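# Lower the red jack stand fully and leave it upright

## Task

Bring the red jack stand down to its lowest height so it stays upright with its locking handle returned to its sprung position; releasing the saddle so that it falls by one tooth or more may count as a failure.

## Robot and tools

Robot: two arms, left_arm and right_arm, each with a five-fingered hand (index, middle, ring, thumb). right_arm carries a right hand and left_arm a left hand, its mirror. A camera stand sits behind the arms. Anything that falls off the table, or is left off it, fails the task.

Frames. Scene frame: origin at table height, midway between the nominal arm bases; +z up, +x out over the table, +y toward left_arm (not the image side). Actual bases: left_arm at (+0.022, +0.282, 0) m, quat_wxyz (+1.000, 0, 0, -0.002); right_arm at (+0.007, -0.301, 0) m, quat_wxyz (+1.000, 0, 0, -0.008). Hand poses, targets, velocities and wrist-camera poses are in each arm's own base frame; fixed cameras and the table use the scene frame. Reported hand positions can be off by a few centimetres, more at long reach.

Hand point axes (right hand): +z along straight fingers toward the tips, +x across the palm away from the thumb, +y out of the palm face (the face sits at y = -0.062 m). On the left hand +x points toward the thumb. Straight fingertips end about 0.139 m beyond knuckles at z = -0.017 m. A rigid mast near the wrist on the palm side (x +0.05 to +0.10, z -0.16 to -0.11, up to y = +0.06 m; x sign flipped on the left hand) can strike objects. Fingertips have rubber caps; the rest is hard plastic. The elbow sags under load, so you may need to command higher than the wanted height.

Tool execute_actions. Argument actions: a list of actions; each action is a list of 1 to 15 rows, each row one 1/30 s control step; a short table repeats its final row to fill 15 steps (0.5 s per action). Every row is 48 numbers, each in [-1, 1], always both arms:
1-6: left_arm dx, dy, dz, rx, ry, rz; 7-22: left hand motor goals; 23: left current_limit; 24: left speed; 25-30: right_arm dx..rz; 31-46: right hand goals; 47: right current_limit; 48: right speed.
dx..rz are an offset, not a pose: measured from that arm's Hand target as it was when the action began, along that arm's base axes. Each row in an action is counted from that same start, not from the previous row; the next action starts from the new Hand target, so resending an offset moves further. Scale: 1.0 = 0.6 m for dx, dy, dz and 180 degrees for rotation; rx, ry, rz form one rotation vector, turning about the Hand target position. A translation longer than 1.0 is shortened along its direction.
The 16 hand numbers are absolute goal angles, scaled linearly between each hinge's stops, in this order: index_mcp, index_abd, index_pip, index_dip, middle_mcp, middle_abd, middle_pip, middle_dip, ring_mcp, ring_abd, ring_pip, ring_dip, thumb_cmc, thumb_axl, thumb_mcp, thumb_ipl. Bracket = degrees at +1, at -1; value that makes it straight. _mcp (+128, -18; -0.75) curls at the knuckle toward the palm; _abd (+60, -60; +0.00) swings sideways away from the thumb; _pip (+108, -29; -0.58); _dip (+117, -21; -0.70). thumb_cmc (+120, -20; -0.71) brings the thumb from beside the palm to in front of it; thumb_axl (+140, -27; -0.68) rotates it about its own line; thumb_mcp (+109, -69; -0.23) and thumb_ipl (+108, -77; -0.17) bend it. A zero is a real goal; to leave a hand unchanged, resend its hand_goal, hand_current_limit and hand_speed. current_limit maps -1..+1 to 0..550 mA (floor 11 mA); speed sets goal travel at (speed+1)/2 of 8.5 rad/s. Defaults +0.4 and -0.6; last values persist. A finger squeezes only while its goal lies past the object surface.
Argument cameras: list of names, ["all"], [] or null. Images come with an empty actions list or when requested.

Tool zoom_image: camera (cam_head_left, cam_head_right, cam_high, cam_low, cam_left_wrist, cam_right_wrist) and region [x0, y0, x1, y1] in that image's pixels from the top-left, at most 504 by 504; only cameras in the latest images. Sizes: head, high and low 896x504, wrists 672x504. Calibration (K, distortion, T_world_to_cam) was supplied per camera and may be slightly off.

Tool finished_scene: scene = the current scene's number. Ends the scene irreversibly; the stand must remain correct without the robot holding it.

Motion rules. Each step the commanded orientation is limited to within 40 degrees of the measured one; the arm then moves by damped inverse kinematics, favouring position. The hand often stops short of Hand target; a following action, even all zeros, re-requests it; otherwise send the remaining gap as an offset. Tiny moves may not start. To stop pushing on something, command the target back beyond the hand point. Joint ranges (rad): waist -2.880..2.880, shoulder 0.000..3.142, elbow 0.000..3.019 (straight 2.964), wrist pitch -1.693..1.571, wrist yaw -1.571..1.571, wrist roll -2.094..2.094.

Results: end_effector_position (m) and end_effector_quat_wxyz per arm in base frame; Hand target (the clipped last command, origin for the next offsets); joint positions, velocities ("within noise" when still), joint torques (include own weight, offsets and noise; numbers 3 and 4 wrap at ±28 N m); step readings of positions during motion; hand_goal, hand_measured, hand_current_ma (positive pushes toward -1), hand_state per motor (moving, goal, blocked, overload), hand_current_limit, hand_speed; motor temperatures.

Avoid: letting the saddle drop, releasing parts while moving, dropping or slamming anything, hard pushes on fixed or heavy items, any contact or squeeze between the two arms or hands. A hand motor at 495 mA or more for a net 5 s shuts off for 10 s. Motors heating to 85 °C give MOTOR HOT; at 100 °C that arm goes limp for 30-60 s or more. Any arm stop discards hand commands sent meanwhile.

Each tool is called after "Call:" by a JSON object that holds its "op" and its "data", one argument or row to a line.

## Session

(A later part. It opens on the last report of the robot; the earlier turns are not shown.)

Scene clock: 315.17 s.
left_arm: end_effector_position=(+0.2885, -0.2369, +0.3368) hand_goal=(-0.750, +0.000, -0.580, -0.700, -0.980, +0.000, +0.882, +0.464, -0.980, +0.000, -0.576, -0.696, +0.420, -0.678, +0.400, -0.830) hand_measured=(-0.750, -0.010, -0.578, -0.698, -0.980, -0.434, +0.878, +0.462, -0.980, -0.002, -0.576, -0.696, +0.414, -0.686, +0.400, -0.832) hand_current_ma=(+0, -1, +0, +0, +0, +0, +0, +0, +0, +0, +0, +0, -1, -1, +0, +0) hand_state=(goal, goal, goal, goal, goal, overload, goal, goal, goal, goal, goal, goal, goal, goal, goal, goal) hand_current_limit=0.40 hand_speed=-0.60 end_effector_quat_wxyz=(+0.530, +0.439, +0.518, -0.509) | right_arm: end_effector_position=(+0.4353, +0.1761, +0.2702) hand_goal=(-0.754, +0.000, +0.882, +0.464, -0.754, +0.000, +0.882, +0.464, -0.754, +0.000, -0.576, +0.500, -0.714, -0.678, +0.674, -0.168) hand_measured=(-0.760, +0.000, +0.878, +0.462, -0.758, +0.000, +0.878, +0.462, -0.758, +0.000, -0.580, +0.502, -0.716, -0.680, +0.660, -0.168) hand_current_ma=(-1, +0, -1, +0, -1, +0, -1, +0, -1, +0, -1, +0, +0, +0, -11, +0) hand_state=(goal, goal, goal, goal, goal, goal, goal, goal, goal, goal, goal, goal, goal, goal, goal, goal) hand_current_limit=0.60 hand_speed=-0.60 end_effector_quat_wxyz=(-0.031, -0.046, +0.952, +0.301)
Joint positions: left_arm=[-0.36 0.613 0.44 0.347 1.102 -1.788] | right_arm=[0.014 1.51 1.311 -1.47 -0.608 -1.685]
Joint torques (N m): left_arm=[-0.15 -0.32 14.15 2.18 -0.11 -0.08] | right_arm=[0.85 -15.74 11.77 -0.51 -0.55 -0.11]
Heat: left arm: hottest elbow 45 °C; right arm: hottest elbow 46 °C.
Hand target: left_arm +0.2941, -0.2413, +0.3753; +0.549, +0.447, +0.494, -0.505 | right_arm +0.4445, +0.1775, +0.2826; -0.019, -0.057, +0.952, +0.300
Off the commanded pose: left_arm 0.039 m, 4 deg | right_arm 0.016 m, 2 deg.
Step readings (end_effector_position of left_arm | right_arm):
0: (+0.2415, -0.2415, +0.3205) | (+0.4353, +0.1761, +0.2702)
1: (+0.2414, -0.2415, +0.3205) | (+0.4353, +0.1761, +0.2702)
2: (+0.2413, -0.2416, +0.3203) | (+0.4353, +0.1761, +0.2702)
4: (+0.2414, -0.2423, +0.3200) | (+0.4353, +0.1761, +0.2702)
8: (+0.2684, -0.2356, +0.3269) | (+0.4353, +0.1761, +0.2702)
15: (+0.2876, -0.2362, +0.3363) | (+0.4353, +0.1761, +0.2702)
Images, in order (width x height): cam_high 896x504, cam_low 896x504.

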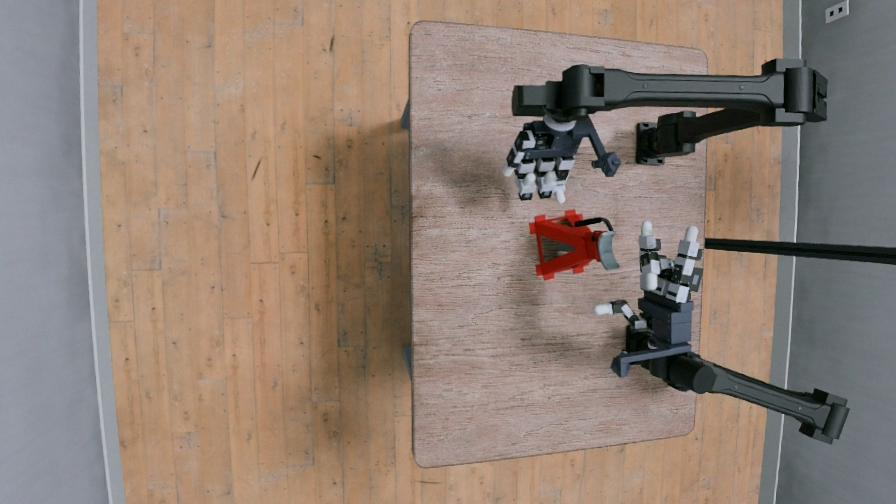

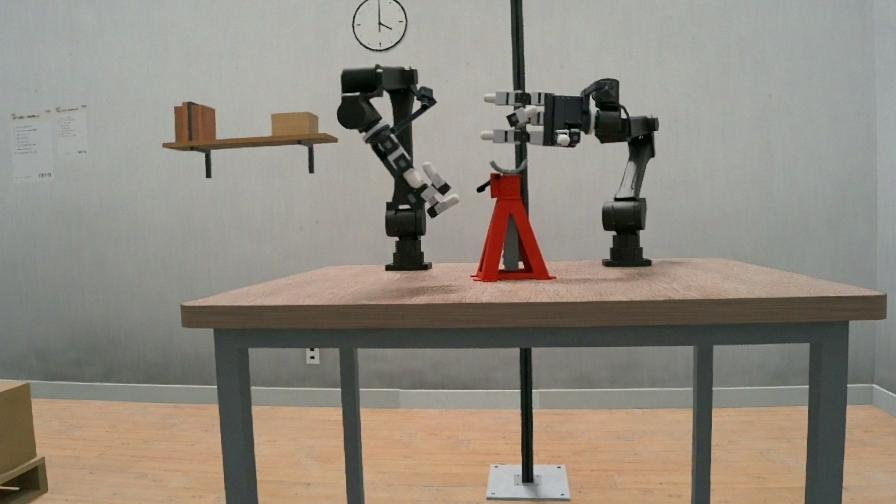

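Call:
{"op": "execute_actions", "data": {
  "actions": [
    [[0.03,0,0,0,0,0,-0.75,0,-0.58,-0.7,-0.98,0,0.882,0.464,-0.98,0,-0.576,-0.696,0.42,-0.678,0.4,-0.83,0.4,-0.6,0,0,0,0,0,0,-0.754,0,0.882,0.464,-0.754,0,0.882,0.464,-0.754,0,-0.576,0.5,-0.714,-0.678,0.674,-0.168,0.6,-0.6],[0.06,-0.005,-0.01,0,0,0,-0.75,0,-0.58,-0.7,-0.98,0,0.882,0.464,-0.98,0,-0.576,-0.696,0.42,-0.678,0.4,-0.83,0.4,-0.6,0,0,0,0,0,0,-0.754,0,0.882,0.464,-0.754,0,0.882,0.464,-0.754,0,-0.576,0.5,-0.714,-0.678,0.674,-0.168,0.6,-0.6],[0.1,-0.01,-0.01,0,0,0,-0.75,0,-0.58,-0.7,-0.98,0,0.882,0.464,-0.98,0,-0.576,-0.696,0.42,-0.678,0.4,-0.83,0.4,-0.6,0,0,0,0,0,0,-0.754,0,0.882,0.464,-0.754,0,0.882,0.464,-0.754,0,-0.576,0.5,-0.714,-0.678,0.674,-0.168,0.6,-0.6]]
  ],
  "cameras": ["cam_low","cam_high"]
}}

Call:
{"op": "zoom_image", "data": {
  "camera": "cam_low",
  "region": [450, 90, 570, 240]
}}

Scene clock: 318.13 s.
left_arm: end_effector_position=(+0.3451, -0.2424, +0.3347) hand_goal=(-0.750, +0.000, -0.580, -0.700, -0.980, +0.000, +0.882, +0.464, -0.980, +0.000, -0.576, -0.696, +0.420, -0.678, +0.400, -0.830) hand_measured=(-0.750, -0.010, -0.578, -0.698, -0.980, -0.434, +0.878, +0.462, -0.980, -0.002, -0.576, -0.696, +0.414, -0.686, +0.400, -0.832) hand_current_ma=(+0, -1, +0, +0, +0, +0, +0, +0, +0, +0, +0, +0, -1, -1, +0, +0) hand_state=(goal, goal, goal, goal, goal, overload, goal, goal, goal, goal, goal, goal, goal, goal, goal, goal) hand_current_limit=0.40 hand_speed=-0.60 end_effector_quat_wxyz=(+0.531, +0.438, +0.516, -0.509) | right_arm: end_effector_position=(+0.4353, +0.1761, +0.2702) hand_goal=(-0.754, +0.000, +0.882, +0.464, -0.754, +0.000, +0.882, +0.464, -0.754, +0.000, -0.576, +0.500, -0.714, -0.678, +0.674, -0.168) hand_measured=(-0.760, +0.000, +0.878, +0.462, -0.758, +0.000, +0.878, +0.462, -0.758, +0.000, -0.580, +0.502, -0.716, -0.680, +0.660, -0.168) hand_current_ma=(-1, +0, -1, +0, -1, +0, -1, +0, -1, +0, -1, +0, +0, +0, -11, +0) hand_state=(goal, goal, goal, goal, goal, goal, goal, goal, goal, goal, goal, goal, goal, goal, goal, goal) hand_current_limit=0.60 hand_speed=-0.60 end_effector_quat_wxyz=(-0.031, -0.046, +0.952, +0.301)
Joint positions: left_arm=[-0.302 0.851 0.511 0.547 1.159 -1.823] | right_arm=[0.014 1.51 1.311 -1.47 -0.608 -1.685]
Joint torques (N m): left_arm=[-0.09 -2.96 13.45 2.09 -0.16 -0.04] | right_arm=[0.91 -15.38 11.89 -0.54 -0.56 -0.11]
Heat: left arm: hottest elbow 45 °C; right arm: hottest elbow 46 °C.
Hand target: left_arm +0.3542, -0.2473, +0.3692; +0.548, +0.447, +0.494, -0.505 | right_arm +0.4445, +0.1775, +0.2826; -0.019, -0.057, +0.952, +0.300
Off the commanded pose: left_arm 0.036 m, 3 deg | right_arm 0.016 m, 2 deg.
Step readings (end_effector_position of left_arm | right_arm):
0: (+0.2885, -0.2369, +0.3368) | (+0.4353, +0.1761, +0.2702)
1: (+0.2883, -0.2371, +0.3368) | (+0.4353, +0.1761, +0.2702)
2: (+0.2884, -0.2379, +0.3366) | (+0.4353, +0.1761, +0.2702)
4: (+0.2923, -0.2402, +0.3382) | (+0.4353, +0.1761, +0.2702)
8: (+0.3247, -0.2399, +0.3351) | (+0.4353, +0.1761, +0.2702)
15: (+0.3447, -0.2419, +0.3267) | (+0.4353, +0.1761, +0.2702)
Images, in order (width x height): cam_high 896x504, cam_low 896x504.

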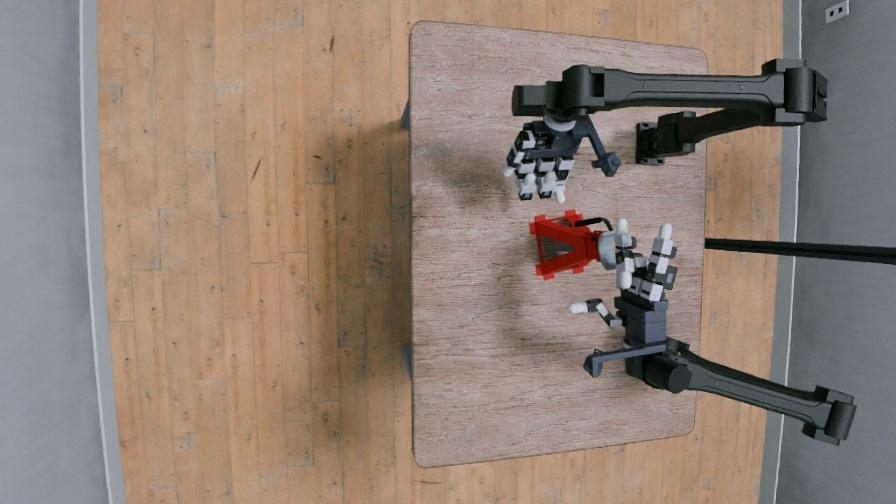

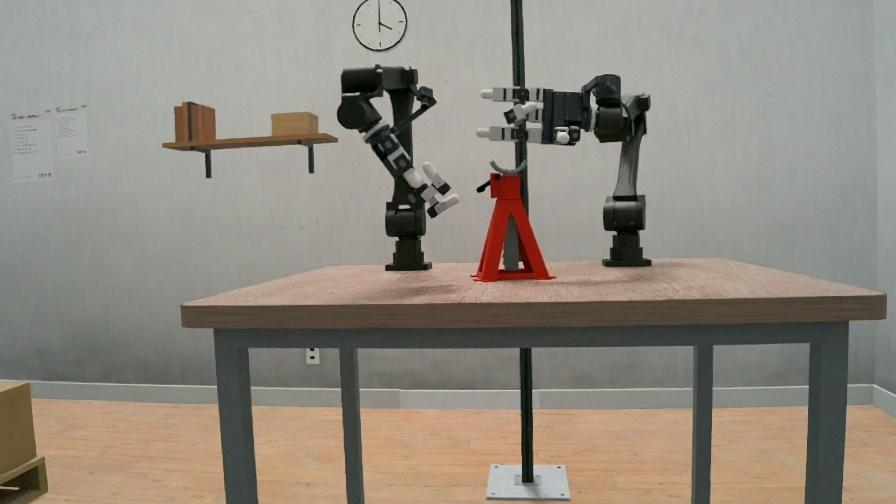

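Scaled by 3.360 from the camera's 896x504 image, which has a finer 1280x720 frame.

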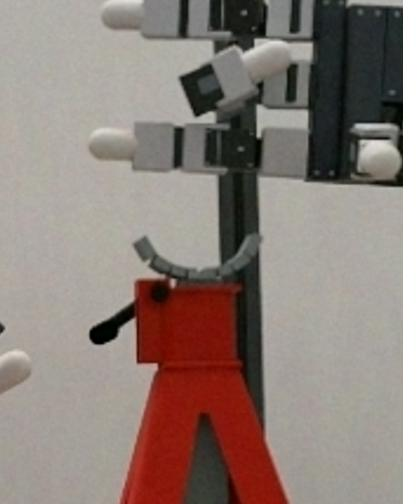

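Call:
{"op": "execute_actions", "data": {
  "actions": [
    [[0.015,0,-0.03,0,0,0,-0.75,0,-0.58,-0.7,-0.98,0,0.882,0.464,-0.98,0,-0.576,-0.696,0.42,-0.678,0.4,-0.83,0.4,-0.6,0,0,0,0,0,0,-0.754,0,0.882,0.464,-0.754,0,0.882,0.464,-0.754,0,-0.576,0.5,-0.714,-0.678,0.674,-0.168,0.6,-0.6],[0.015,0,-0.06,0,0,0,-0.75,0,-0.58,-0.7,-0.98,0,0.882,0.464,-0.98,0,-0.576,-0.696,0.42,-0.678,0.4,-0.83,0.4,-0.6,0,0,0,0,0,0,-0.754,0,0.882,0.464,-0.754,0,0.882,0.464,-0.754,0,-0.576,0.5,-0.714,-0.678,0.674,-0.168,0.6,-0.6],[0.015,0,-0.08,0,0,0,-0.75,0,-0.58,-0.7,-0.98,0,0.882,0.464,-0.98,0,-0.576,-0.696,0.42,-0.678,0.4,-0.83,0.4,-0.6,0,0,0,0,0,0,-0.754,0,0.882,0.464,-0.754,0,0.882,0.464,-0.754,0,-0.576,0.5,-0.714,-0.678,0.674,-0.168,0.6,-0.6]]
  ],
  "cameras": ["cam_low","cam_high"]
}}

Call:
{"op": "zoom_image", "data": {
  "camera": "cam_low",
  "region": [450, 90, 570, 240]
}}

Call:
{"op": "zoom_image", "data": {
  "camera": "cam_high",
  "region": [550, 190, 670, 310]
}}

Scene clock: 321.60 s.
left_arm: end_effector_position=(+0.3617, -0.2485, +0.3251) hand_goal=(-0.750, +0.000, -0.580, -0.700, -0.980, +0.000, +0.882, +0.464, -0.980, +0.000, -0.576, -0.696, +0.420, -0.678, +0.400, -0.830) hand_measured=(-0.750, -0.010, -0.578, -0.698, -0.980, -0.434, +0.878, +0.462, -0.980, -0.002, -0.576, -0.696, +0.414, -0.686, +0.400, -0.832) hand_current_ma=(+0, -1, +0, +0, +0, +0, +0, +0, +0, +0, +0, +0, -1, -1, +0, +0) hand_state=(goal, goal, goal, goal, goal, overload, goal, goal, goal, goal, goal, goal, goal, goal, goal, goal) hand_current_limit=0.40 hand_speed=-0.60 end_effector_quat_wxyz=(+0.550, +0.450, +0.493, -0.502) | right_arm: end_effector_position=(+0.4353, +0.1761, +0.2702) hand_goal=(-0.754, +0.000, +0.882, +0.464, -0.754, +0.000, +0.882, +0.464, -0.754, +0.000, -0.576, +0.500, -0.714, -0.678, +0.674, -0.168) hand_measured=(-0.760, +0.000, +0.878, +0.462, -0.758, +0.000, +0.878, +0.462, -0.758, +0.000, -0.580, +0.502, -0.716, -0.680, +0.660, -0.168) hand_current_ma=(-1, +0, -1, +0, -1, +0, -1, +0, -1, +0, -1, +0, +0, +0, -11, +0) hand_state=(goal, goal, goal, goal, goal, goal, goal, goal, goal, goal, goal, goal, goal, goal, goal, goal) hand_current_limit=0.60 hand_speed=-0.60 end_effector_quat_wxyz=(-0.031, -0.046, +0.952, +0.301)
Joint positions: left_arm=[-0.302 0.963 0.497 0.745 1.164 -1.829] | right_arm=[0.014 1.51 1.311 -1.47 -0.608 -1.685]
Joint torques (N m): left_arm=[0.5 -3.96 8.46 1.98 -0.22 -0.05] | right_arm=[0.67 -16.09 11.84 -0.54 -0.57 -0.08]
Heat: left arm: hottest elbow 46 °C; right arm: hottest elbow 47 °C.
Hand target: left_arm +0.3632, -0.2473, +0.3212; +0.549, +0.447, +0.494, -0.505 | right_arm +0.4445, +0.1775, +0.2826; -0.019, -0.057, +0.952, +0.300
Off the commanded pose: left_arm 0.004 m, 0 deg | right_arm 0.016 m, 2 deg.
Step readings (end_effector_position of left_arm | right_arm):
0: (+0.3451, -0.2424, +0.3346) | (+0.4353, +0.1761, +0.2702)
1: (+0.3452, -0.2424, +0.3347) | (+0.4353, +0.1761, +0.2702)
2: (+0.3454, -0.2427, +0.3356) | (+0.4353, +0.1761, +0.2702)
4: (+0.3484, -0.2438, +0.3363) | (+0.4353, +0.1761, +0.2702)
8: (+0.3587, -0.2470, +0.3284) | (+0.4353, +0.1761, +0.2702)
15: (+0.3620, -0.2484, +0.3212) | (+0.4353, +0.1761, +0.2702)
Images, in order (width x height): cam_high 896x504, cam_low 896x504.

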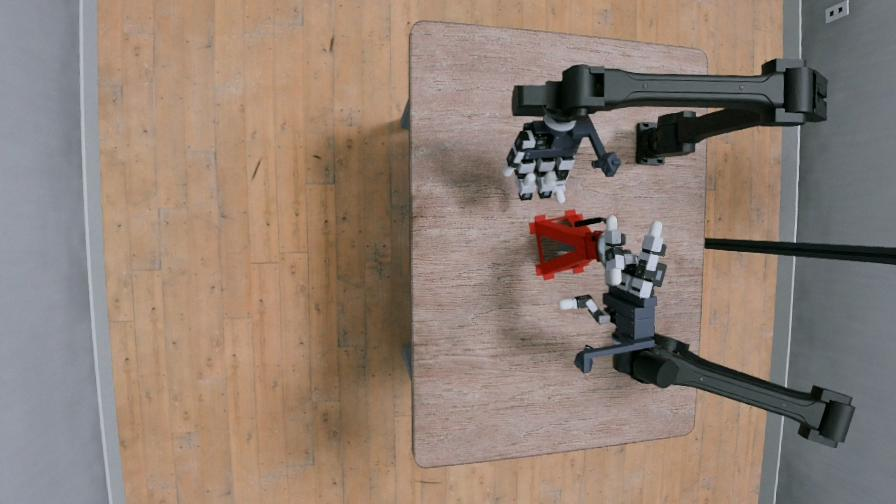

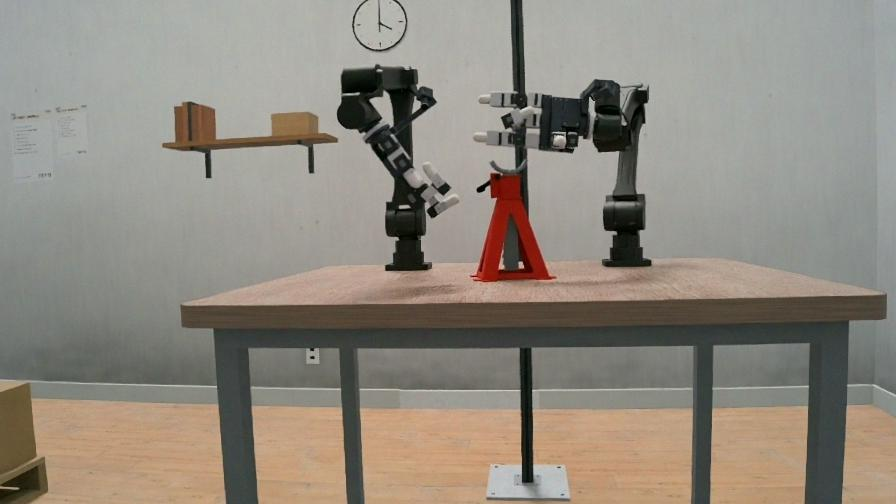

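Scaled by 3.360 from the camera's 896x504 image, which has a finer 1280x720 frame.

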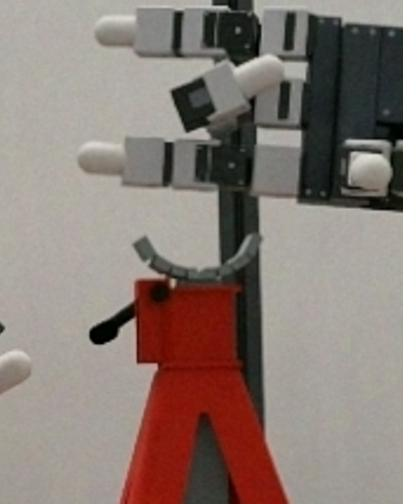

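Scaled by 4.200 from the camera's 896x504 image, which has a finer 1280x720 frame.

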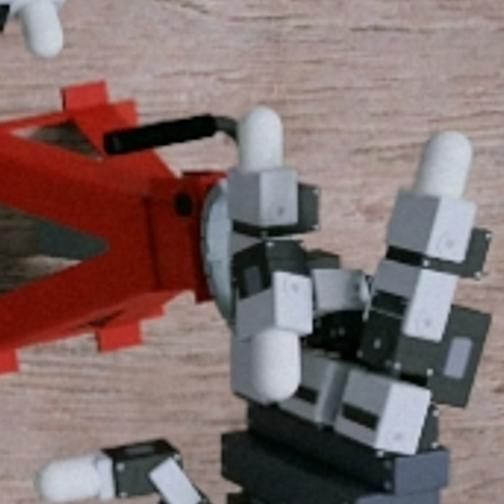

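Call:
{"op": "execute_actions", "data": {
  "actions": [
    [[0.01,0,-0.02,0,0,0,-0.75,0,-0.58,-0.7,-0.98,0,0.882,0.464,-0.98,0,-0.576,-0.696,0.42,-0.678,0.4,-0.83,0.4,-0.6,0,0,0,0,0,0,-0.754,0,0.882,0.464,-0.754,0,0.882,0.464,-0.754,0,-0.576,0.5,-0.714,-0.678,0.674,-0.168,0.6,-0.6],[0.01,0,-0.035,0,0,0,-0.75,0,-0.58,-0.7,-0.98,0,0.882,0.464,-0.98,0,-0.576,-0.696,0.42,-0.678,0.4,-0.83,0.4,-0.6,0,0,0,0,0,0,-0.754,0,0.882,0.464,-0.754,0,0.882,0.464,-0.754,0,-0.576,0.5,-0.714,-0.678,0.674,-0.168,0.6,-0.6]]
  ],
  "cameras": ["cam_low"]
}}

Call:
{"op": "zoom_image", "data": {
  "camera": "cam_low",
  "region": [450, 110, 570, 230]
}}

Scene clock: 324.20 s.
left_arm: end_effector_position=(+0.3666, -0.2505, +0.3022) hand_goal=(-0.750, +0.000, -0.580, -0.700, -0.980, +0.000, +0.882, +0.464, -0.980, +0.000, -0.576, -0.696, +0.420, -0.678, +0.400, -0.830) hand_measured=(-0.750, -0.010, -0.578, -0.698, -0.980, -0.434, +0.878, +0.462, -0.980, -0.002, -0.576, -0.696, +0.414, -0.686, +0.400, -0.832) hand_current_ma=(+0, -1, +0, +0, +0, +0, +0, +0, +0, +0, +0, +0, -1, -1, +0, +0) hand_state=(goal, goal, goal, goal, goal, overload, goal, goal, goal, goal, goal, goal, goal, goal, goal, goal) hand_current_limit=0.40 hand_speed=-0.60 end_effector_quat_wxyz=(+0.547, +0.451, +0.493, -0.505) | right_arm: end_effector_position=(+0.4353, +0.1761, +0.2702) hand_goal=(-0.754, +0.000, +0.882, +0.464, -0.754, +0.000, +0.882, +0.464, -0.754, +0.000, -0.576, +0.500, -0.714, -0.678, +0.674, -0.168) hand_measured=(-0.760, +0.000, +0.878, +0.462, -0.758, +0.000, +0.878, +0.462, -0.758, +0.000, -0.580, +0.502, -0.716, -0.680, +0.660, -0.168) hand_current_ma=(-1, +0, -1, +0, -1, +0, -1, +0, -1, +0, -1, +0, +0, +0, -11, +0) hand_state=(goal, goal, goal, goal, goal, goal, goal, goal, goal, goal, goal, goal, goal, goal, goal, goal) hand_current_limit=0.60 hand_speed=-0.60 end_effector_quat_wxyz=(-0.031, -0.046, +0.952, +0.301)
Joint positions: left_arm=[-0.301 1.032 0.467 0.848 1.171 -1.836] | right_arm=[0.014 1.51 1.311 -1.47 -0.608 -1.685]
Joint torques (N m): left_arm=[0.91 -4.37 8.21 1.98 -0.23 -0.04] | right_arm=[1.26 -15.85 11.63 -0.38 -0.56 -0.1]
Heat: left arm: hottest elbow 46 °C; right arm: hottest elbow 47 °C.
Hand target: left_arm +0.3691, -0.2474, +0.3001; +0.548, +0.447, +0.495, -0.505 | right_arm +0.4445, +0.1775, +0.2826; -0.019, -0.057, +0.952, +0.300
Off the commanded pose: left_arm 0.005 m, 0 deg | right_arm 0.016 m, 2 deg.
Step readings (end_effector_position of left_arm | right_arm):
0: (+0.3617, -0.2485, +0.3250) | (+0.4353, +0.1761, +0.2702)
1: (+0.3617, -0.2486, +0.3250) | (+0.4353, +0.1761, +0.2702)
2: (+0.3617, -0.2487, +0.3250) | (+0.4353, +0.1761, +0.2702)
4: (+0.3627, -0.2492, +0.3232) | (+0.4353, +0.1761, +0.2702)
8: (+0.3655, -0.2503, +0.3076) | (+0.4353, +0.1761, +0.2702)
15: (+0.3668, -0.2505, +0.3005) | (+0.4353, +0.1761, +0.2702)
Images, in order (width x height): cam_low 896x504.

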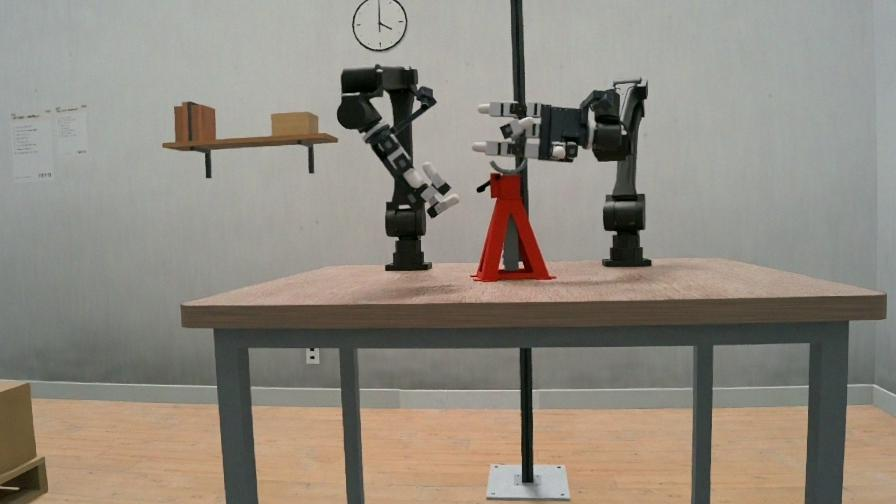

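Scaled by 4.200 from the camera's 896x504 image, which has a finer 1280x720 frame.

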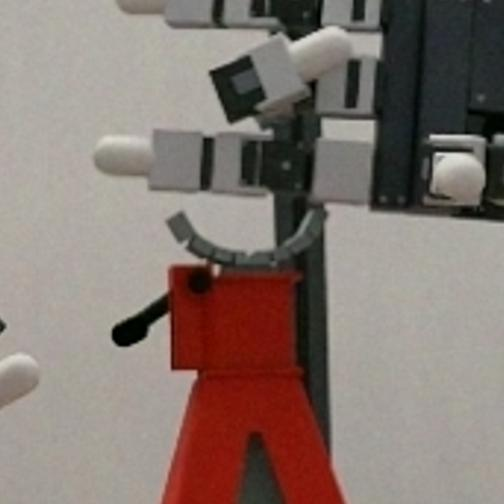

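Call:
{"op": "execute_actions", "data": {
  "actions": [
    [[0,0,-0.008,0,0,0,-0.75,0,-0.58,-0.7,-0.98,0,0.882,0.464,-0.98,0,-0.576,-0.696,0.42,-0.678,0.4,-0.83,0.4,-0.6,0,0,0,0,0,0,-0.754,0,0.882,0.464,-0.754,0,0.882,0.464,-0.754,0,-0.576,0.5,-0.714,-0.678,0.674,-0.168,0.6,-0.6],[0,0,-0.016,0,0,0,-0.75,0,-0.58,-0.7,-0.98,0,0.882,0.464,-0.98,0,-0.576,-0.696,0.42,-0.678,0.4,-0.83,0.4,-0.6,0,0,0,0,0,0,-0.754,0,0.882,0.464,-0.754,0,0.882,0.464,-0.754,0,-0.576,0.5,-0.714,-0.678,0.674,-0.168,0.6,-0.6]]
  ],
  "cameras": ["cam_low"]
}}

Call:
{"op": "zoom_image", "data": {
  "camera": "cam_low",
  "region": [450, 110, 570, 230]
}}

Call:
{"op": "execute_actions", "data": {
  "actions": [
    [[0,0,-0.008,0,0,0,-0.75,0,-0.58,-0.7,-0.98,0,0.882,0.464,-0.98,0,-0.576,-0.696,0.42,-0.678,0.4,-0.83,0.4,-0.6,0,0,0,0,0,0,-0.754,0,0.882,0.464,-0.754,0,0.882,0.464,-0.754,0,-0.576,0.5,-0.714,-0.678,0.674,-0.168,0.6,-0.6],[0,0,-0.016,0,0,0,-0.75,0,-0.58,-0.7,-0.98,0,0.882,0.464,-0.98,0,-0.576,-0.696,0.42,-0.678,0.4,-0.83,0.4,-0.6,0,0,0,0,0,0,-0.754,0,0.882,0.464,-0.754,0,0.882,0.464,-0.754,0,-0.576,0.5,-0.714,-0.678,0.674,-0.168,0.6,-0.6]]
  ],
  "cameras": ["cam_low"]
}}

Call:
{"op": "zoom_image", "data": {
  "camera": "cam_low",
  "region": [450, 110, 570, 230]
}}

Scene clock: 328.47 s.
left_arm: end_effector_position=(+0.3670, -0.2506, +0.2960) hand_goal=(-0.750, +0.000, -0.580, -0.700, -0.980, +0.000, +0.882, +0.464, -0.980, +0.000, -0.576, -0.696, +0.420, -0.678, +0.400, -0.830) hand_measured=(-0.750, -0.010, -0.578, -0.698, -0.980, -0.434, +0.878, +0.462, -0.980, -0.002, -0.576, -0.696, +0.414, -0.686, +0.400, -0.832) hand_current_ma=(+0, -1, +0, +0, +0, +0, +0, +0, +0, +0, +0, +0, -1, -1, +0, +0) hand_state=(goal, goal, goal, goal, goal, overload, goal, goal, goal, goal, goal, goal, goal, goal, goal, goal) hand_current_limit=0.40 hand_speed=-0.60 end_effector_quat_wxyz=(+0.549, +0.451, +0.490, -0.504) | right_arm: end_effector_position=(+0.4353, +0.1761, +0.2702) hand_goal=(-0.754, +0.000, +0.882, +0.464, -0.754, +0.000, +0.882, +0.464, -0.754, +0.000, -0.576, +0.500, -0.714, -0.678, +0.674, -0.168) hand_measured=(-0.760, +0.000, +0.878, +0.462, -0.758, +0.000, +0.878, +0.462, -0.758, +0.000, -0.580, +0.502, -0.716, -0.680, +0.660, -0.168) hand_current_ma=(-1, +0, -1, +0, -1, +0, -1, +0, -1, +0, -1, +0, +0, +0, -11, +0) hand_state=(goal, goal, goal, goal, goal, goal, goal, goal, goal, goal, goal, goal, goal, goal, goal, goal) hand_current_limit=0.60 hand_speed=-0.60 end_effector_quat_wxyz=(-0.031, -0.046, +0.952, +0.301)
Joint positions: left_arm=[-0.3 1.054 0.455 0.89 1.171 -1.838] | right_arm=[0.014 1.51 1.311 -1.47 -0.608 -1.685]
Joint torques (N m): left_arm=[0.91 -4.07 7.76 1.92 -0.25 -0.05] | right_arm=[1.44 -16.15 11.93 -0.4 -0.53 -0.1]
Heat: left arm: hottest elbow 45 °C; right arm: hottest elbow 47 °C.
Hand target: left_arm +0.3692, -0.2473, +0.2907; +0.549, +0.447, +0.494, -0.505 | right_arm +0.4445, +0.1775, +0.2826; -0.019, -0.057, +0.952, +0.300
Off the commanded pose: left_arm 0.007 m, 1 deg | right_arm 0.016 m, 2 deg.
Step readings (end_effector_position of left_arm | right_arm):
0: (+0.3665, -0.2506, +0.3022) | (+0.4353, +0.1761, +0.2702)
1: (+0.3665, -0.2506, +0.3022) | (+0.4353, +0.1761, +0.2702)
2: (+0.3665, -0.2506, +0.3025) | (+0.4353, +0.1761, +0.2702)
4: (+0.3667, -0.2506, +0.3027) | (+0.4353, +0.1761, +0.2702)
8: (+0.3668, -0.2507, +0.2972) | (+0.4353, +0.1761, +0.2702)
15: (+0.3669, -0.2506, +0.2958) | (+0.4353, +0.1761, +0.2702)
Images, in order (width x height): cam_low 896x504.

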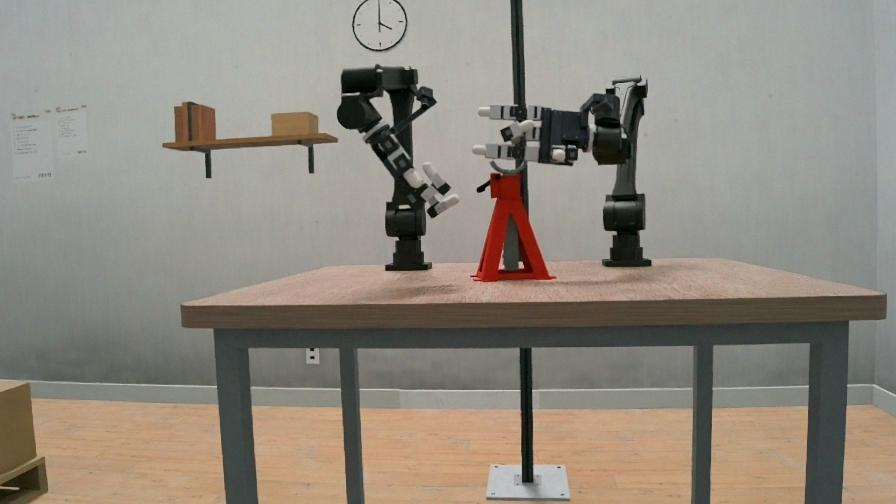

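Scaled by 4.200 from the camera's 896x504 image, which has a finer 1280x720 frame.

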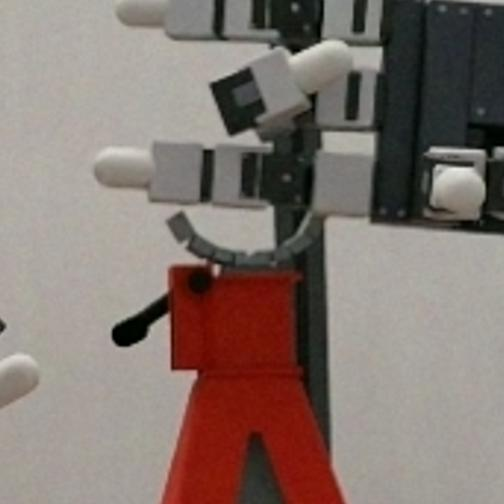

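Scene clock: 329.20 s.
left_arm: end_effector_position=(+0.3668, -0.2508, +0.2969) hand_goal=(-0.750, +0.000, -0.580, -0.700, -0.980, +0.000, +0.882, +0.464, -0.980, +0.000, -0.576, -0.696, +0.420, -0.678, +0.400, -0.830) hand_measured=(-0.756, -0.010, -0.578, -0.698, -0.980, -0.434, +0.878, +0.462, -0.980, -0.002, -0.576, -0.696, +0.414, -0.686, +0.400, -0.832) hand_current_ma=(-1, -1, +0, +0, +0, +0, +0, +0, +0, +0, +0, +0, -1, -1, +0, +0) hand_state=(goal, goal, goal, goal, goal, overload, goal, goal, goal, goal, goal, goal, goal, goal, goal, goal) hand_current_limit=0.40 hand_speed=-0.60 end_effector_quat_wxyz=(+0.555, +0.453, +0.483, -0.503) | right_arm: end_effector_position=(+0.4353, +0.1761, +0.2702) hand_goal=(-0.754, +0.000, +0.882, +0.464, -0.754, +0.000, +0.882, +0.464, -0.754, +0.000, -0.576, +0.500, -0.714, -0.678, +0.674, -0.168) hand_measured=(-0.760, +0.000, +0.878, +0.462, -0.758, +0.000, +0.878, +0.462, -0.758, +0.000, -0.580, +0.502, -0.716, -0.680, +0.660, -0.168) hand_current_ma=(-1, +0, -1, +0, -1, +0, -1, +0, -1, +0, -1, +0, +0, +0, -11, +0) hand_state=(goal, goal, goal, goal, goal, goal, goal, goal, goal, goal, goal, goal, goal, goal, goal, goal) hand_current_limit=0.60 hand_speed=-0.60 end_effector_quat_wxyz=(-0.031, -0.046, +0.952, +0.301)
Joint positions: left_arm=[-0.3 1.067 0.449 0.939 1.171 -1.851] | right_arm=[0.014 1.51 1.311 -1.47 -0.608 -1.685]
Joint torques (N m): left_arm=[0.91 -3.31 6.9 1.7 -0.3 0.06] | right_arm=[0.85 -15.79 11.75 -0.36 -0.57 -0.08]
Heat: left arm: hottest elbow 45 °C; right arm: hottest elbow 47 °C.
Hand target: left_arm +0.3692, -0.2473, +0.2810; +0.548, +0.447, +0.494, -0.505 | right_arm +0.4445, +0.1775, +0.2826; -0.019, -0.057, +0.952, +0.300
Off the commanded pose: left_arm 0.016 m, 2 deg | right_arm 0.016 m, 2 deg.
Step readings (end_effector_position of left_arm | right_arm):
0: (+0.3670, -0.2506, +0.2960) | (+0.4353, +0.1761, +0.2702)
1: (+0.3671, -0.2506, +0.2958) | (+0.4353, +0.1761, +0.2702)
2: (+0.3671, -0.2506, +0.2958) | (+0.4353, +0.1761, +0.2702)
4: (+0.3670, -0.2507, +0.2960) | (+0.4353, +0.1761, +0.2702)
8: (+0.3668, -0.2507, +0.2966) | (+0.4353, +0.1761, +0.2702)
15: (+0.3667, -0.2508, +0.2969) | (+0.4353, +0.1761, +0.2702)
Images, in order (width x height): cam_low 896x504.

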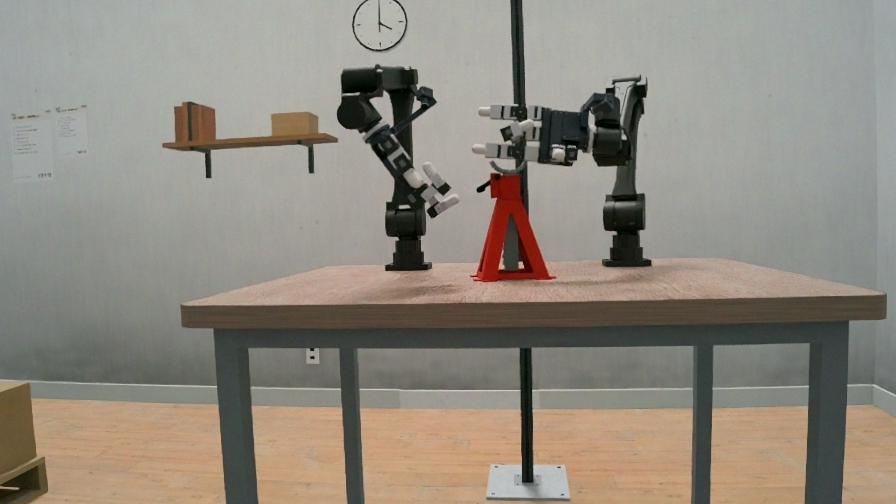

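Scaled by 4.200 from the camera's 896x504 image, which has a finer 1280x720 frame.

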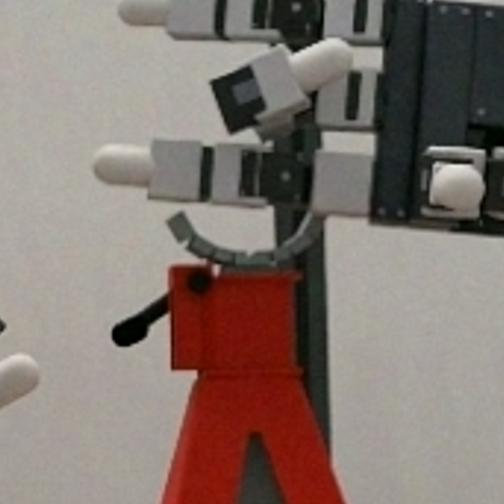

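Call:
{"op": "execute_actions", "data": {
  "actions": [
    [[0,0,-0.012,0,0,0,-0.75,0,-0.58,-0.7,-0.98,0,0.882,0.464,-0.98,0,-0.576,-0.696,0.42,-0.678,0.4,-0.83,0.4,-0.6,0,0,0,0,0,0,-0.754,0,0.882,0.464,-0.754,0,0.882,0.464,-0.754,0,-0.576,0.5,-0.714,-0.678,0.674,-0.168,0.6,-0.6],[0,0,-0.025,0,0,0,-0.75,0,-0.58,-0.7,-0.98,0,0.882,0.464,-0.98,0,-0.576,-0.696,0.42,-0.678,0.4,-0.83,0.4,-0.6,0,0,0,0,0,0,-0.754,0,0.882,0.464,-0.754,0,0.882,0.464,-0.754,0,-0.576,0.5,-0.714,-0.678,0.674,-0.168,0.6,-0.6]]
  ],
  "cameras": ["cam_low"]
}}

Call:
{"op": "zoom_image", "data": {
  "camera": "cam_low",
  "region": [450, 110, 570, 230]
}}

Call:
{"op": "zoom_image", "data": {
  "camera": "cam_low",
  "region": [475, 150, 545, 205]
}}

Scene clock: 332.23 s.
left_arm: end_effector_position=(+0.3660, -0.2510, +0.2986) hand_goal=(-0.750, +0.000, -0.580, -0.700, -0.980, +0.000, +0.882, +0.464, -0.980, +0.000, -0.576, -0.696, +0.420, -0.678, +0.400, -0.830) hand_measured=(-0.764, -0.010, -0.578, -0.698, -0.980, -0.434, +0.878, +0.462, -0.980, -0.002, -0.576, -0.696, +0.414, -0.686, +0.400, -0.832) hand_current_ma=(-5, -1, +0, +0, +0, +0, +0, +0, +0, +0, +0, +0, -1, -1, +0, +0) hand_state=(goal, goal, goal, goal, goal, overload, goal, goal, goal, goal, goal, goal, goal, goal, goal, goal) hand_current_limit=0.40 hand_speed=-0.60 end_effector_quat_wxyz=(+0.564, +0.456, +0.472, -0.502) | right_arm: end_effector_position=(+0.4353, +0.1761, +0.2702) hand_goal=(-0.754, +0.000, +0.882, +0.464, -0.754, +0.000, +0.882, +0.464, -0.754, +0.000, -0.576, +0.500, -0.714, -0.678, +0.674, -0.168) hand_measured=(-0.760, +0.000, +0.878, +0.462, -0.758, +0.000, +0.878, +0.462, -0.758, +0.000, -0.580, +0.502, -0.716, -0.680, +0.660, -0.168) hand_current_ma=(-1, +0, -1, +0, -1, +0, -1, +0, -1, +0, -1, +0, +0, +0, -11, +0) hand_state=(goal, goal, goal, goal, goal, goal, goal, goal, goal, goal, goal, goal, goal, goal, goal, goal) hand_current_limit=0.60 hand_speed=-0.60 end_effector_quat_wxyz=(-0.031, -0.046, +0.952, +0.301)
Joint positions: left_arm=[-0.3 1.088 0.44 1.016 1.171 -1.872] | right_arm=[0.014 1.51 1.311 -1.47 -0.608 -1.685]
Joint torques (N m): left_arm=[0.91 -2.02 5.59 1.14 -0.33 0.21] | right_arm=[0.26 -16.03 11.95 -0.57 -0.58 -0.1]
Heat: left arm: hottest elbow 45 °C; right arm: hottest elbow 47 °C.
Hand target: left_arm +0.3692, -0.2473, +0.2661; +0.549, +0.447, +0.494, -0.505 | right_arm +0.4445, +0.1775, +0.2826; -0.019, -0.057, +0.952, +0.300
Off the commanded pose: left_arm 0.033 m, 3 deg | right_arm 0.016 m, 2 deg.
Step readings (end_effector_position of left_arm | right_arm):
0: (+0.3668, -0.2508, +0.2969) | (+0.4353, +0.1761, +0.2702)
1: (+0.3668, -0.2508, +0.2970) | (+0.4353, +0.1761, +0.2702)
2: (+0.3667, -0.2508, +0.2968) | (+0.4353, +0.1761, +0.2702)
4: (+0.3665, -0.2507, +0.2971) | (+0.4353, +0.1761, +0.2702)
8: (+0.3662, -0.2508, +0.2982) | (+0.4353, +0.1761, +0.2702)
15: (+0.3660, -0.2509, +0.2988) | (+0.4353, +0.1761, +0.2702)
Images, in order (width x height): cam_low 896x504.

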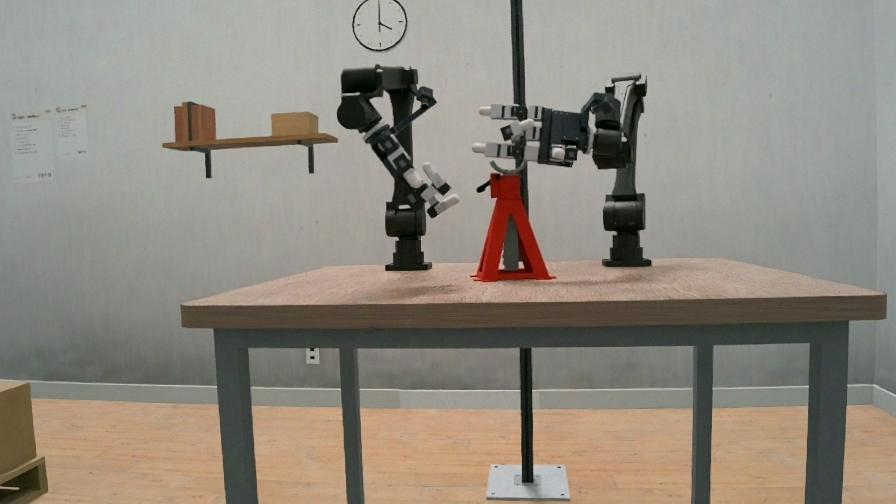

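Scaled by 4.200 from the camera's 896x504 image, which has a finer 1280x720 frame.

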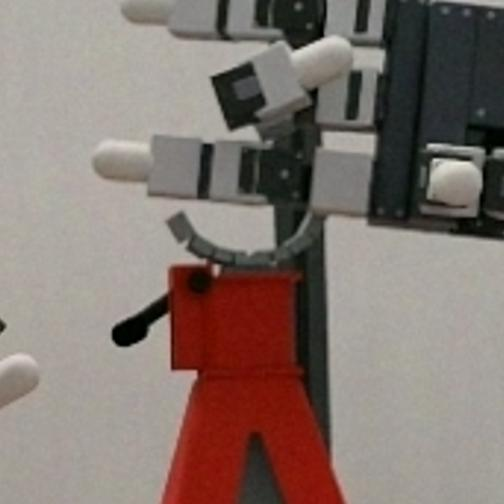

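Scaled by 7.200 from the camera's 896x504 image, which has a finer 1280x720 frame.

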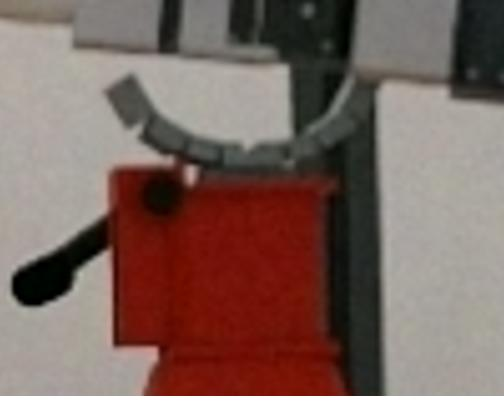

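Call:
{"op": "execute_actions", "data": {
  "actions": [
    [[0,0,0.05,0,0,0,-0.75,0,-0.58,-0.7,-0.98,0,0.882,0.464,-0.98,0,-0.576,-0.696,0.42,-0.678,0.4,-0.83,0.4,-0.6,0,0,0,0,0,0,-0.754,0,0.882,0.464,-0.754,0,0.882,0.464,-0.754,0,-0.576,0.5,-0.714,-0.678,0.674,-0.168,0.6,-0.6],[0,0,0.15,0,0,0,-0.75,0,-0.58,-0.7,-0.98,0,0.882,0.464,-0.98,0,-0.576,-0.696,0.42,-0.678,0.4,-0.83,0.4,-0.6,0,0,0,0,0,0,-0.754,0,0.882,0.464,-0.754,0,0.882,0.464,-0.754,0,-0.576,0.5,-0.714,-0.678,0.674,-0.168,0.6,-0.6]],
    [[-0.05,0,0.03,0,0,0,-0.75,0,-0.58,-0.7,-0.98,0,0.882,0.464,-0.98,0,-0.576,-0.696,0.42,-0.678,0.4,-0.83,0.4,-0.6,0,0,0,0,0,0,-0.754,0,0.882,0.464,-0.754,0,0.882,0.464,-0.754,0,-0.576,0.5,-0.714,-0.678,0.674,-0.168,0.6,-0.6],[-0.2,0,0.03,0,0,0,-0.75,0,-0.58,-0.7,-0.98,0,0.882,0.464,-0.98,0,-0.576,-0.696,0.42,-0.678,0.4,-0.83,0.4,-0.6,0,0,0,0,0,0,-0.754,0,0.882,0.464,-0.754,0,0.882,0.464,-0.754,0,-0.576,0.5,-0.714,-0.678,0.674,-0.168,0.6,-0.6]]
  ],
  "cameras": ["cam_low","cam_high"]
}}

Call:
{"op": "zoom_image", "data": {
  "camera": "cam_low",
  "region": [475, 150, 545, 205]
}}

Call:
{"op": "zoom_image", "data": {
  "camera": "cam_high",
  "region": [550, 190, 630, 270]
}}

Scene clock: 337.67 s.
left_arm: end_effector_position=(+0.2516, -0.2452, +0.3631) hand_goal=(-0.750, +0.000, -0.580, -0.700, -0.980, +0.000, +0.882, +0.464, -0.980, +0.000, -0.576, -0.696, +0.420, -0.678, +0.400, -0.830) hand_measured=(-0.750, -0.010, -0.578, -0.698, -0.980, -0.434, +0.878, +0.462, -0.982, -0.002, -0.576, -0.696, +0.414, -0.684, +0.400, -0.832) hand_current_ma=(+0, -1, +0, +0, +0, +0, +0, +0, +0, +0, +0, +0, -1, -1, +0, +0) hand_state=(goal, goal, goal, goal, goal, overload, goal, goal, goal, goal, goal, goal, goal, goal, goal, goal) hand_current_limit=0.40 hand_speed=-0.60 end_effector_quat_wxyz=(+0.543, +0.443, +0.495, -0.513) | right_arm: end_effector_position=(+0.4353, +0.1761, +0.2702) hand_goal=(-0.754, +0.000, +0.882, +0.464, -0.754, +0.000, +0.882, +0.464, -0.754, +0.000, -0.576, +0.500, -0.714, -0.678, +0.674, -0.168) hand_measured=(-0.760, +0.000, +0.878, +0.462, -0.758, +0.000, +0.878, +0.462, -0.758, +0.000, -0.580, +0.502, -0.716, -0.680, +0.660, -0.168) hand_current_ma=(-1, +0, -1, +0, -1, +0, -1, +0, -1, +0, -1, +0, +0, +0, -11, +0) hand_state=(goal, goal, goal, goal, goal, goal, goal, goal, goal, goal, goal, goal, goal, goal, goal, goal) hand_current_limit=0.60 hand_speed=-0.60 end_effector_quat_wxyz=(-0.031, -0.046, +0.952, +0.301)
Joint positions: left_arm=[-0.467 0.48 0.443 0.257 1.008 -1.785] | right_arm=[0.014 1.51 1.311 -1.47 -0.608 -1.685]
Joint torques (N m): left_arm=[-0.79 -0.44 10.89 1.21 -0.34 0.11] | right_arm=[0.73 -15.85 11.73 -0.4 -0.54 -0.09]
Heat: left arm: hottest elbow 44 °C; right arm: hottest elbow 47 °C.
Hand target: left_arm +0.2492, -0.2473, +0.3739; +0.548, +0.447, +0.495, -0.505 | right_arm +0.4445, +0.1775, +0.2826; -0.019, -0.057, +0.952, +0.300
Off the commanded pose: left_arm 0.011 m, 1 deg | right_arm 0.016 m, 2 deg.
Step readings (end_effector_position of left_arm | right_arm):
0: (+0.3660, -0.2510, +0.2986) | (+0.4353, +0.1761, +0.2702)
1: (+0.3660, -0.2510, +0.2986) | (+0.4353, +0.1761, +0.2702)
2: (+0.3659, -0.2508, +0.2983) | (+0.4353, +0.1761, +0.2702)
4: (+0.3644, -0.2500, +0.2962) | (+0.4353, +0.1761, +0.2702)
8: (+0.3586, -0.2459, +0.3058) | (+0.4353, +0.1761, +0.2702)
15: (+0.3579, -0.2458, +0.3348) | (+0.4353, +0.1761, +0.2702)
16: (+0.3585, -0.2458, +0.3339) | (+0.4353, +0.1761, +0.2702)
17: (+0.3586, -0.2453, +0.3326) | (+0.4353, +0.1761, +0.2702)
19: (+0.3505, -0.2440, +0.3363) | (+0.4353, +0.1761, +0.2702)
23: (+0.2937, -0.2482, +0.3656) | (+0.4353, +0.1761, +0.2702)
30: (+0.2507, -0.2444, +0.3808) | (+0.4353, +0.1761, +0.2702)
Images, in order (width x height): cam_high 896x504, cam_low 896x504.

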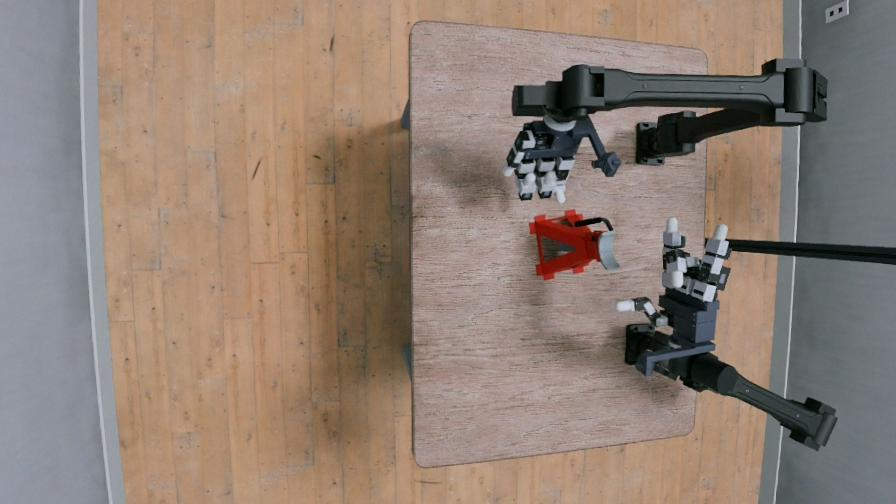

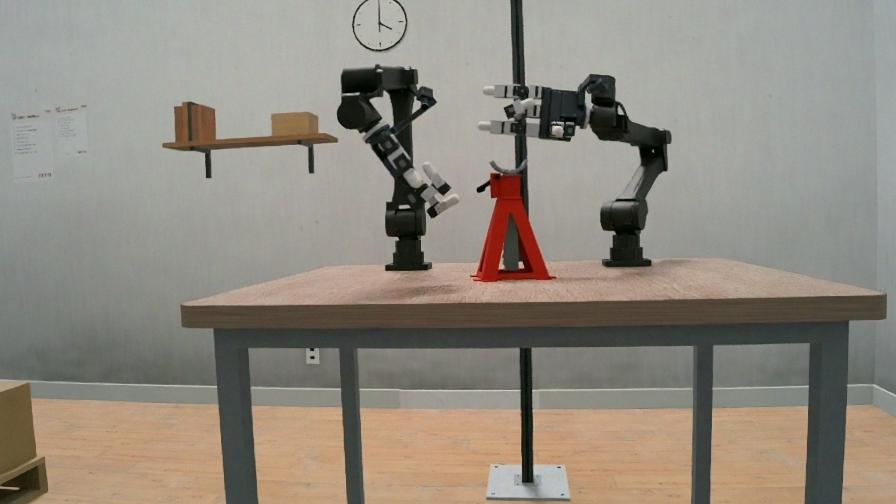

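Scaled by 7.200 from the camera's 896x504 image, which has a finer 1280x720 frame.

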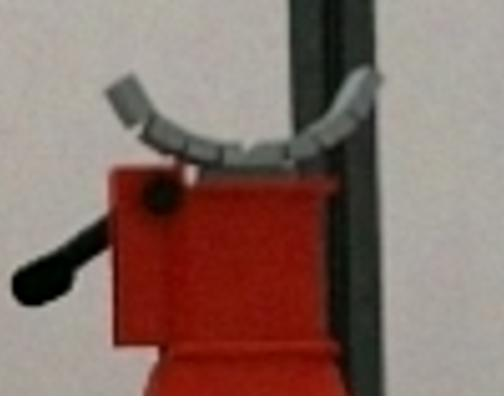

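Scaled by 6.300 from the camera's 896x504 image, which has a finer 1280x720 frame.

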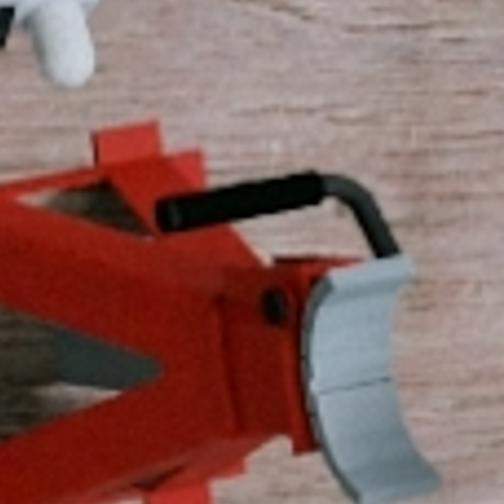

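Call:
{"op": "finished_scene", "data": {
  "scene": 2
}}

The scene is finished: the task was done.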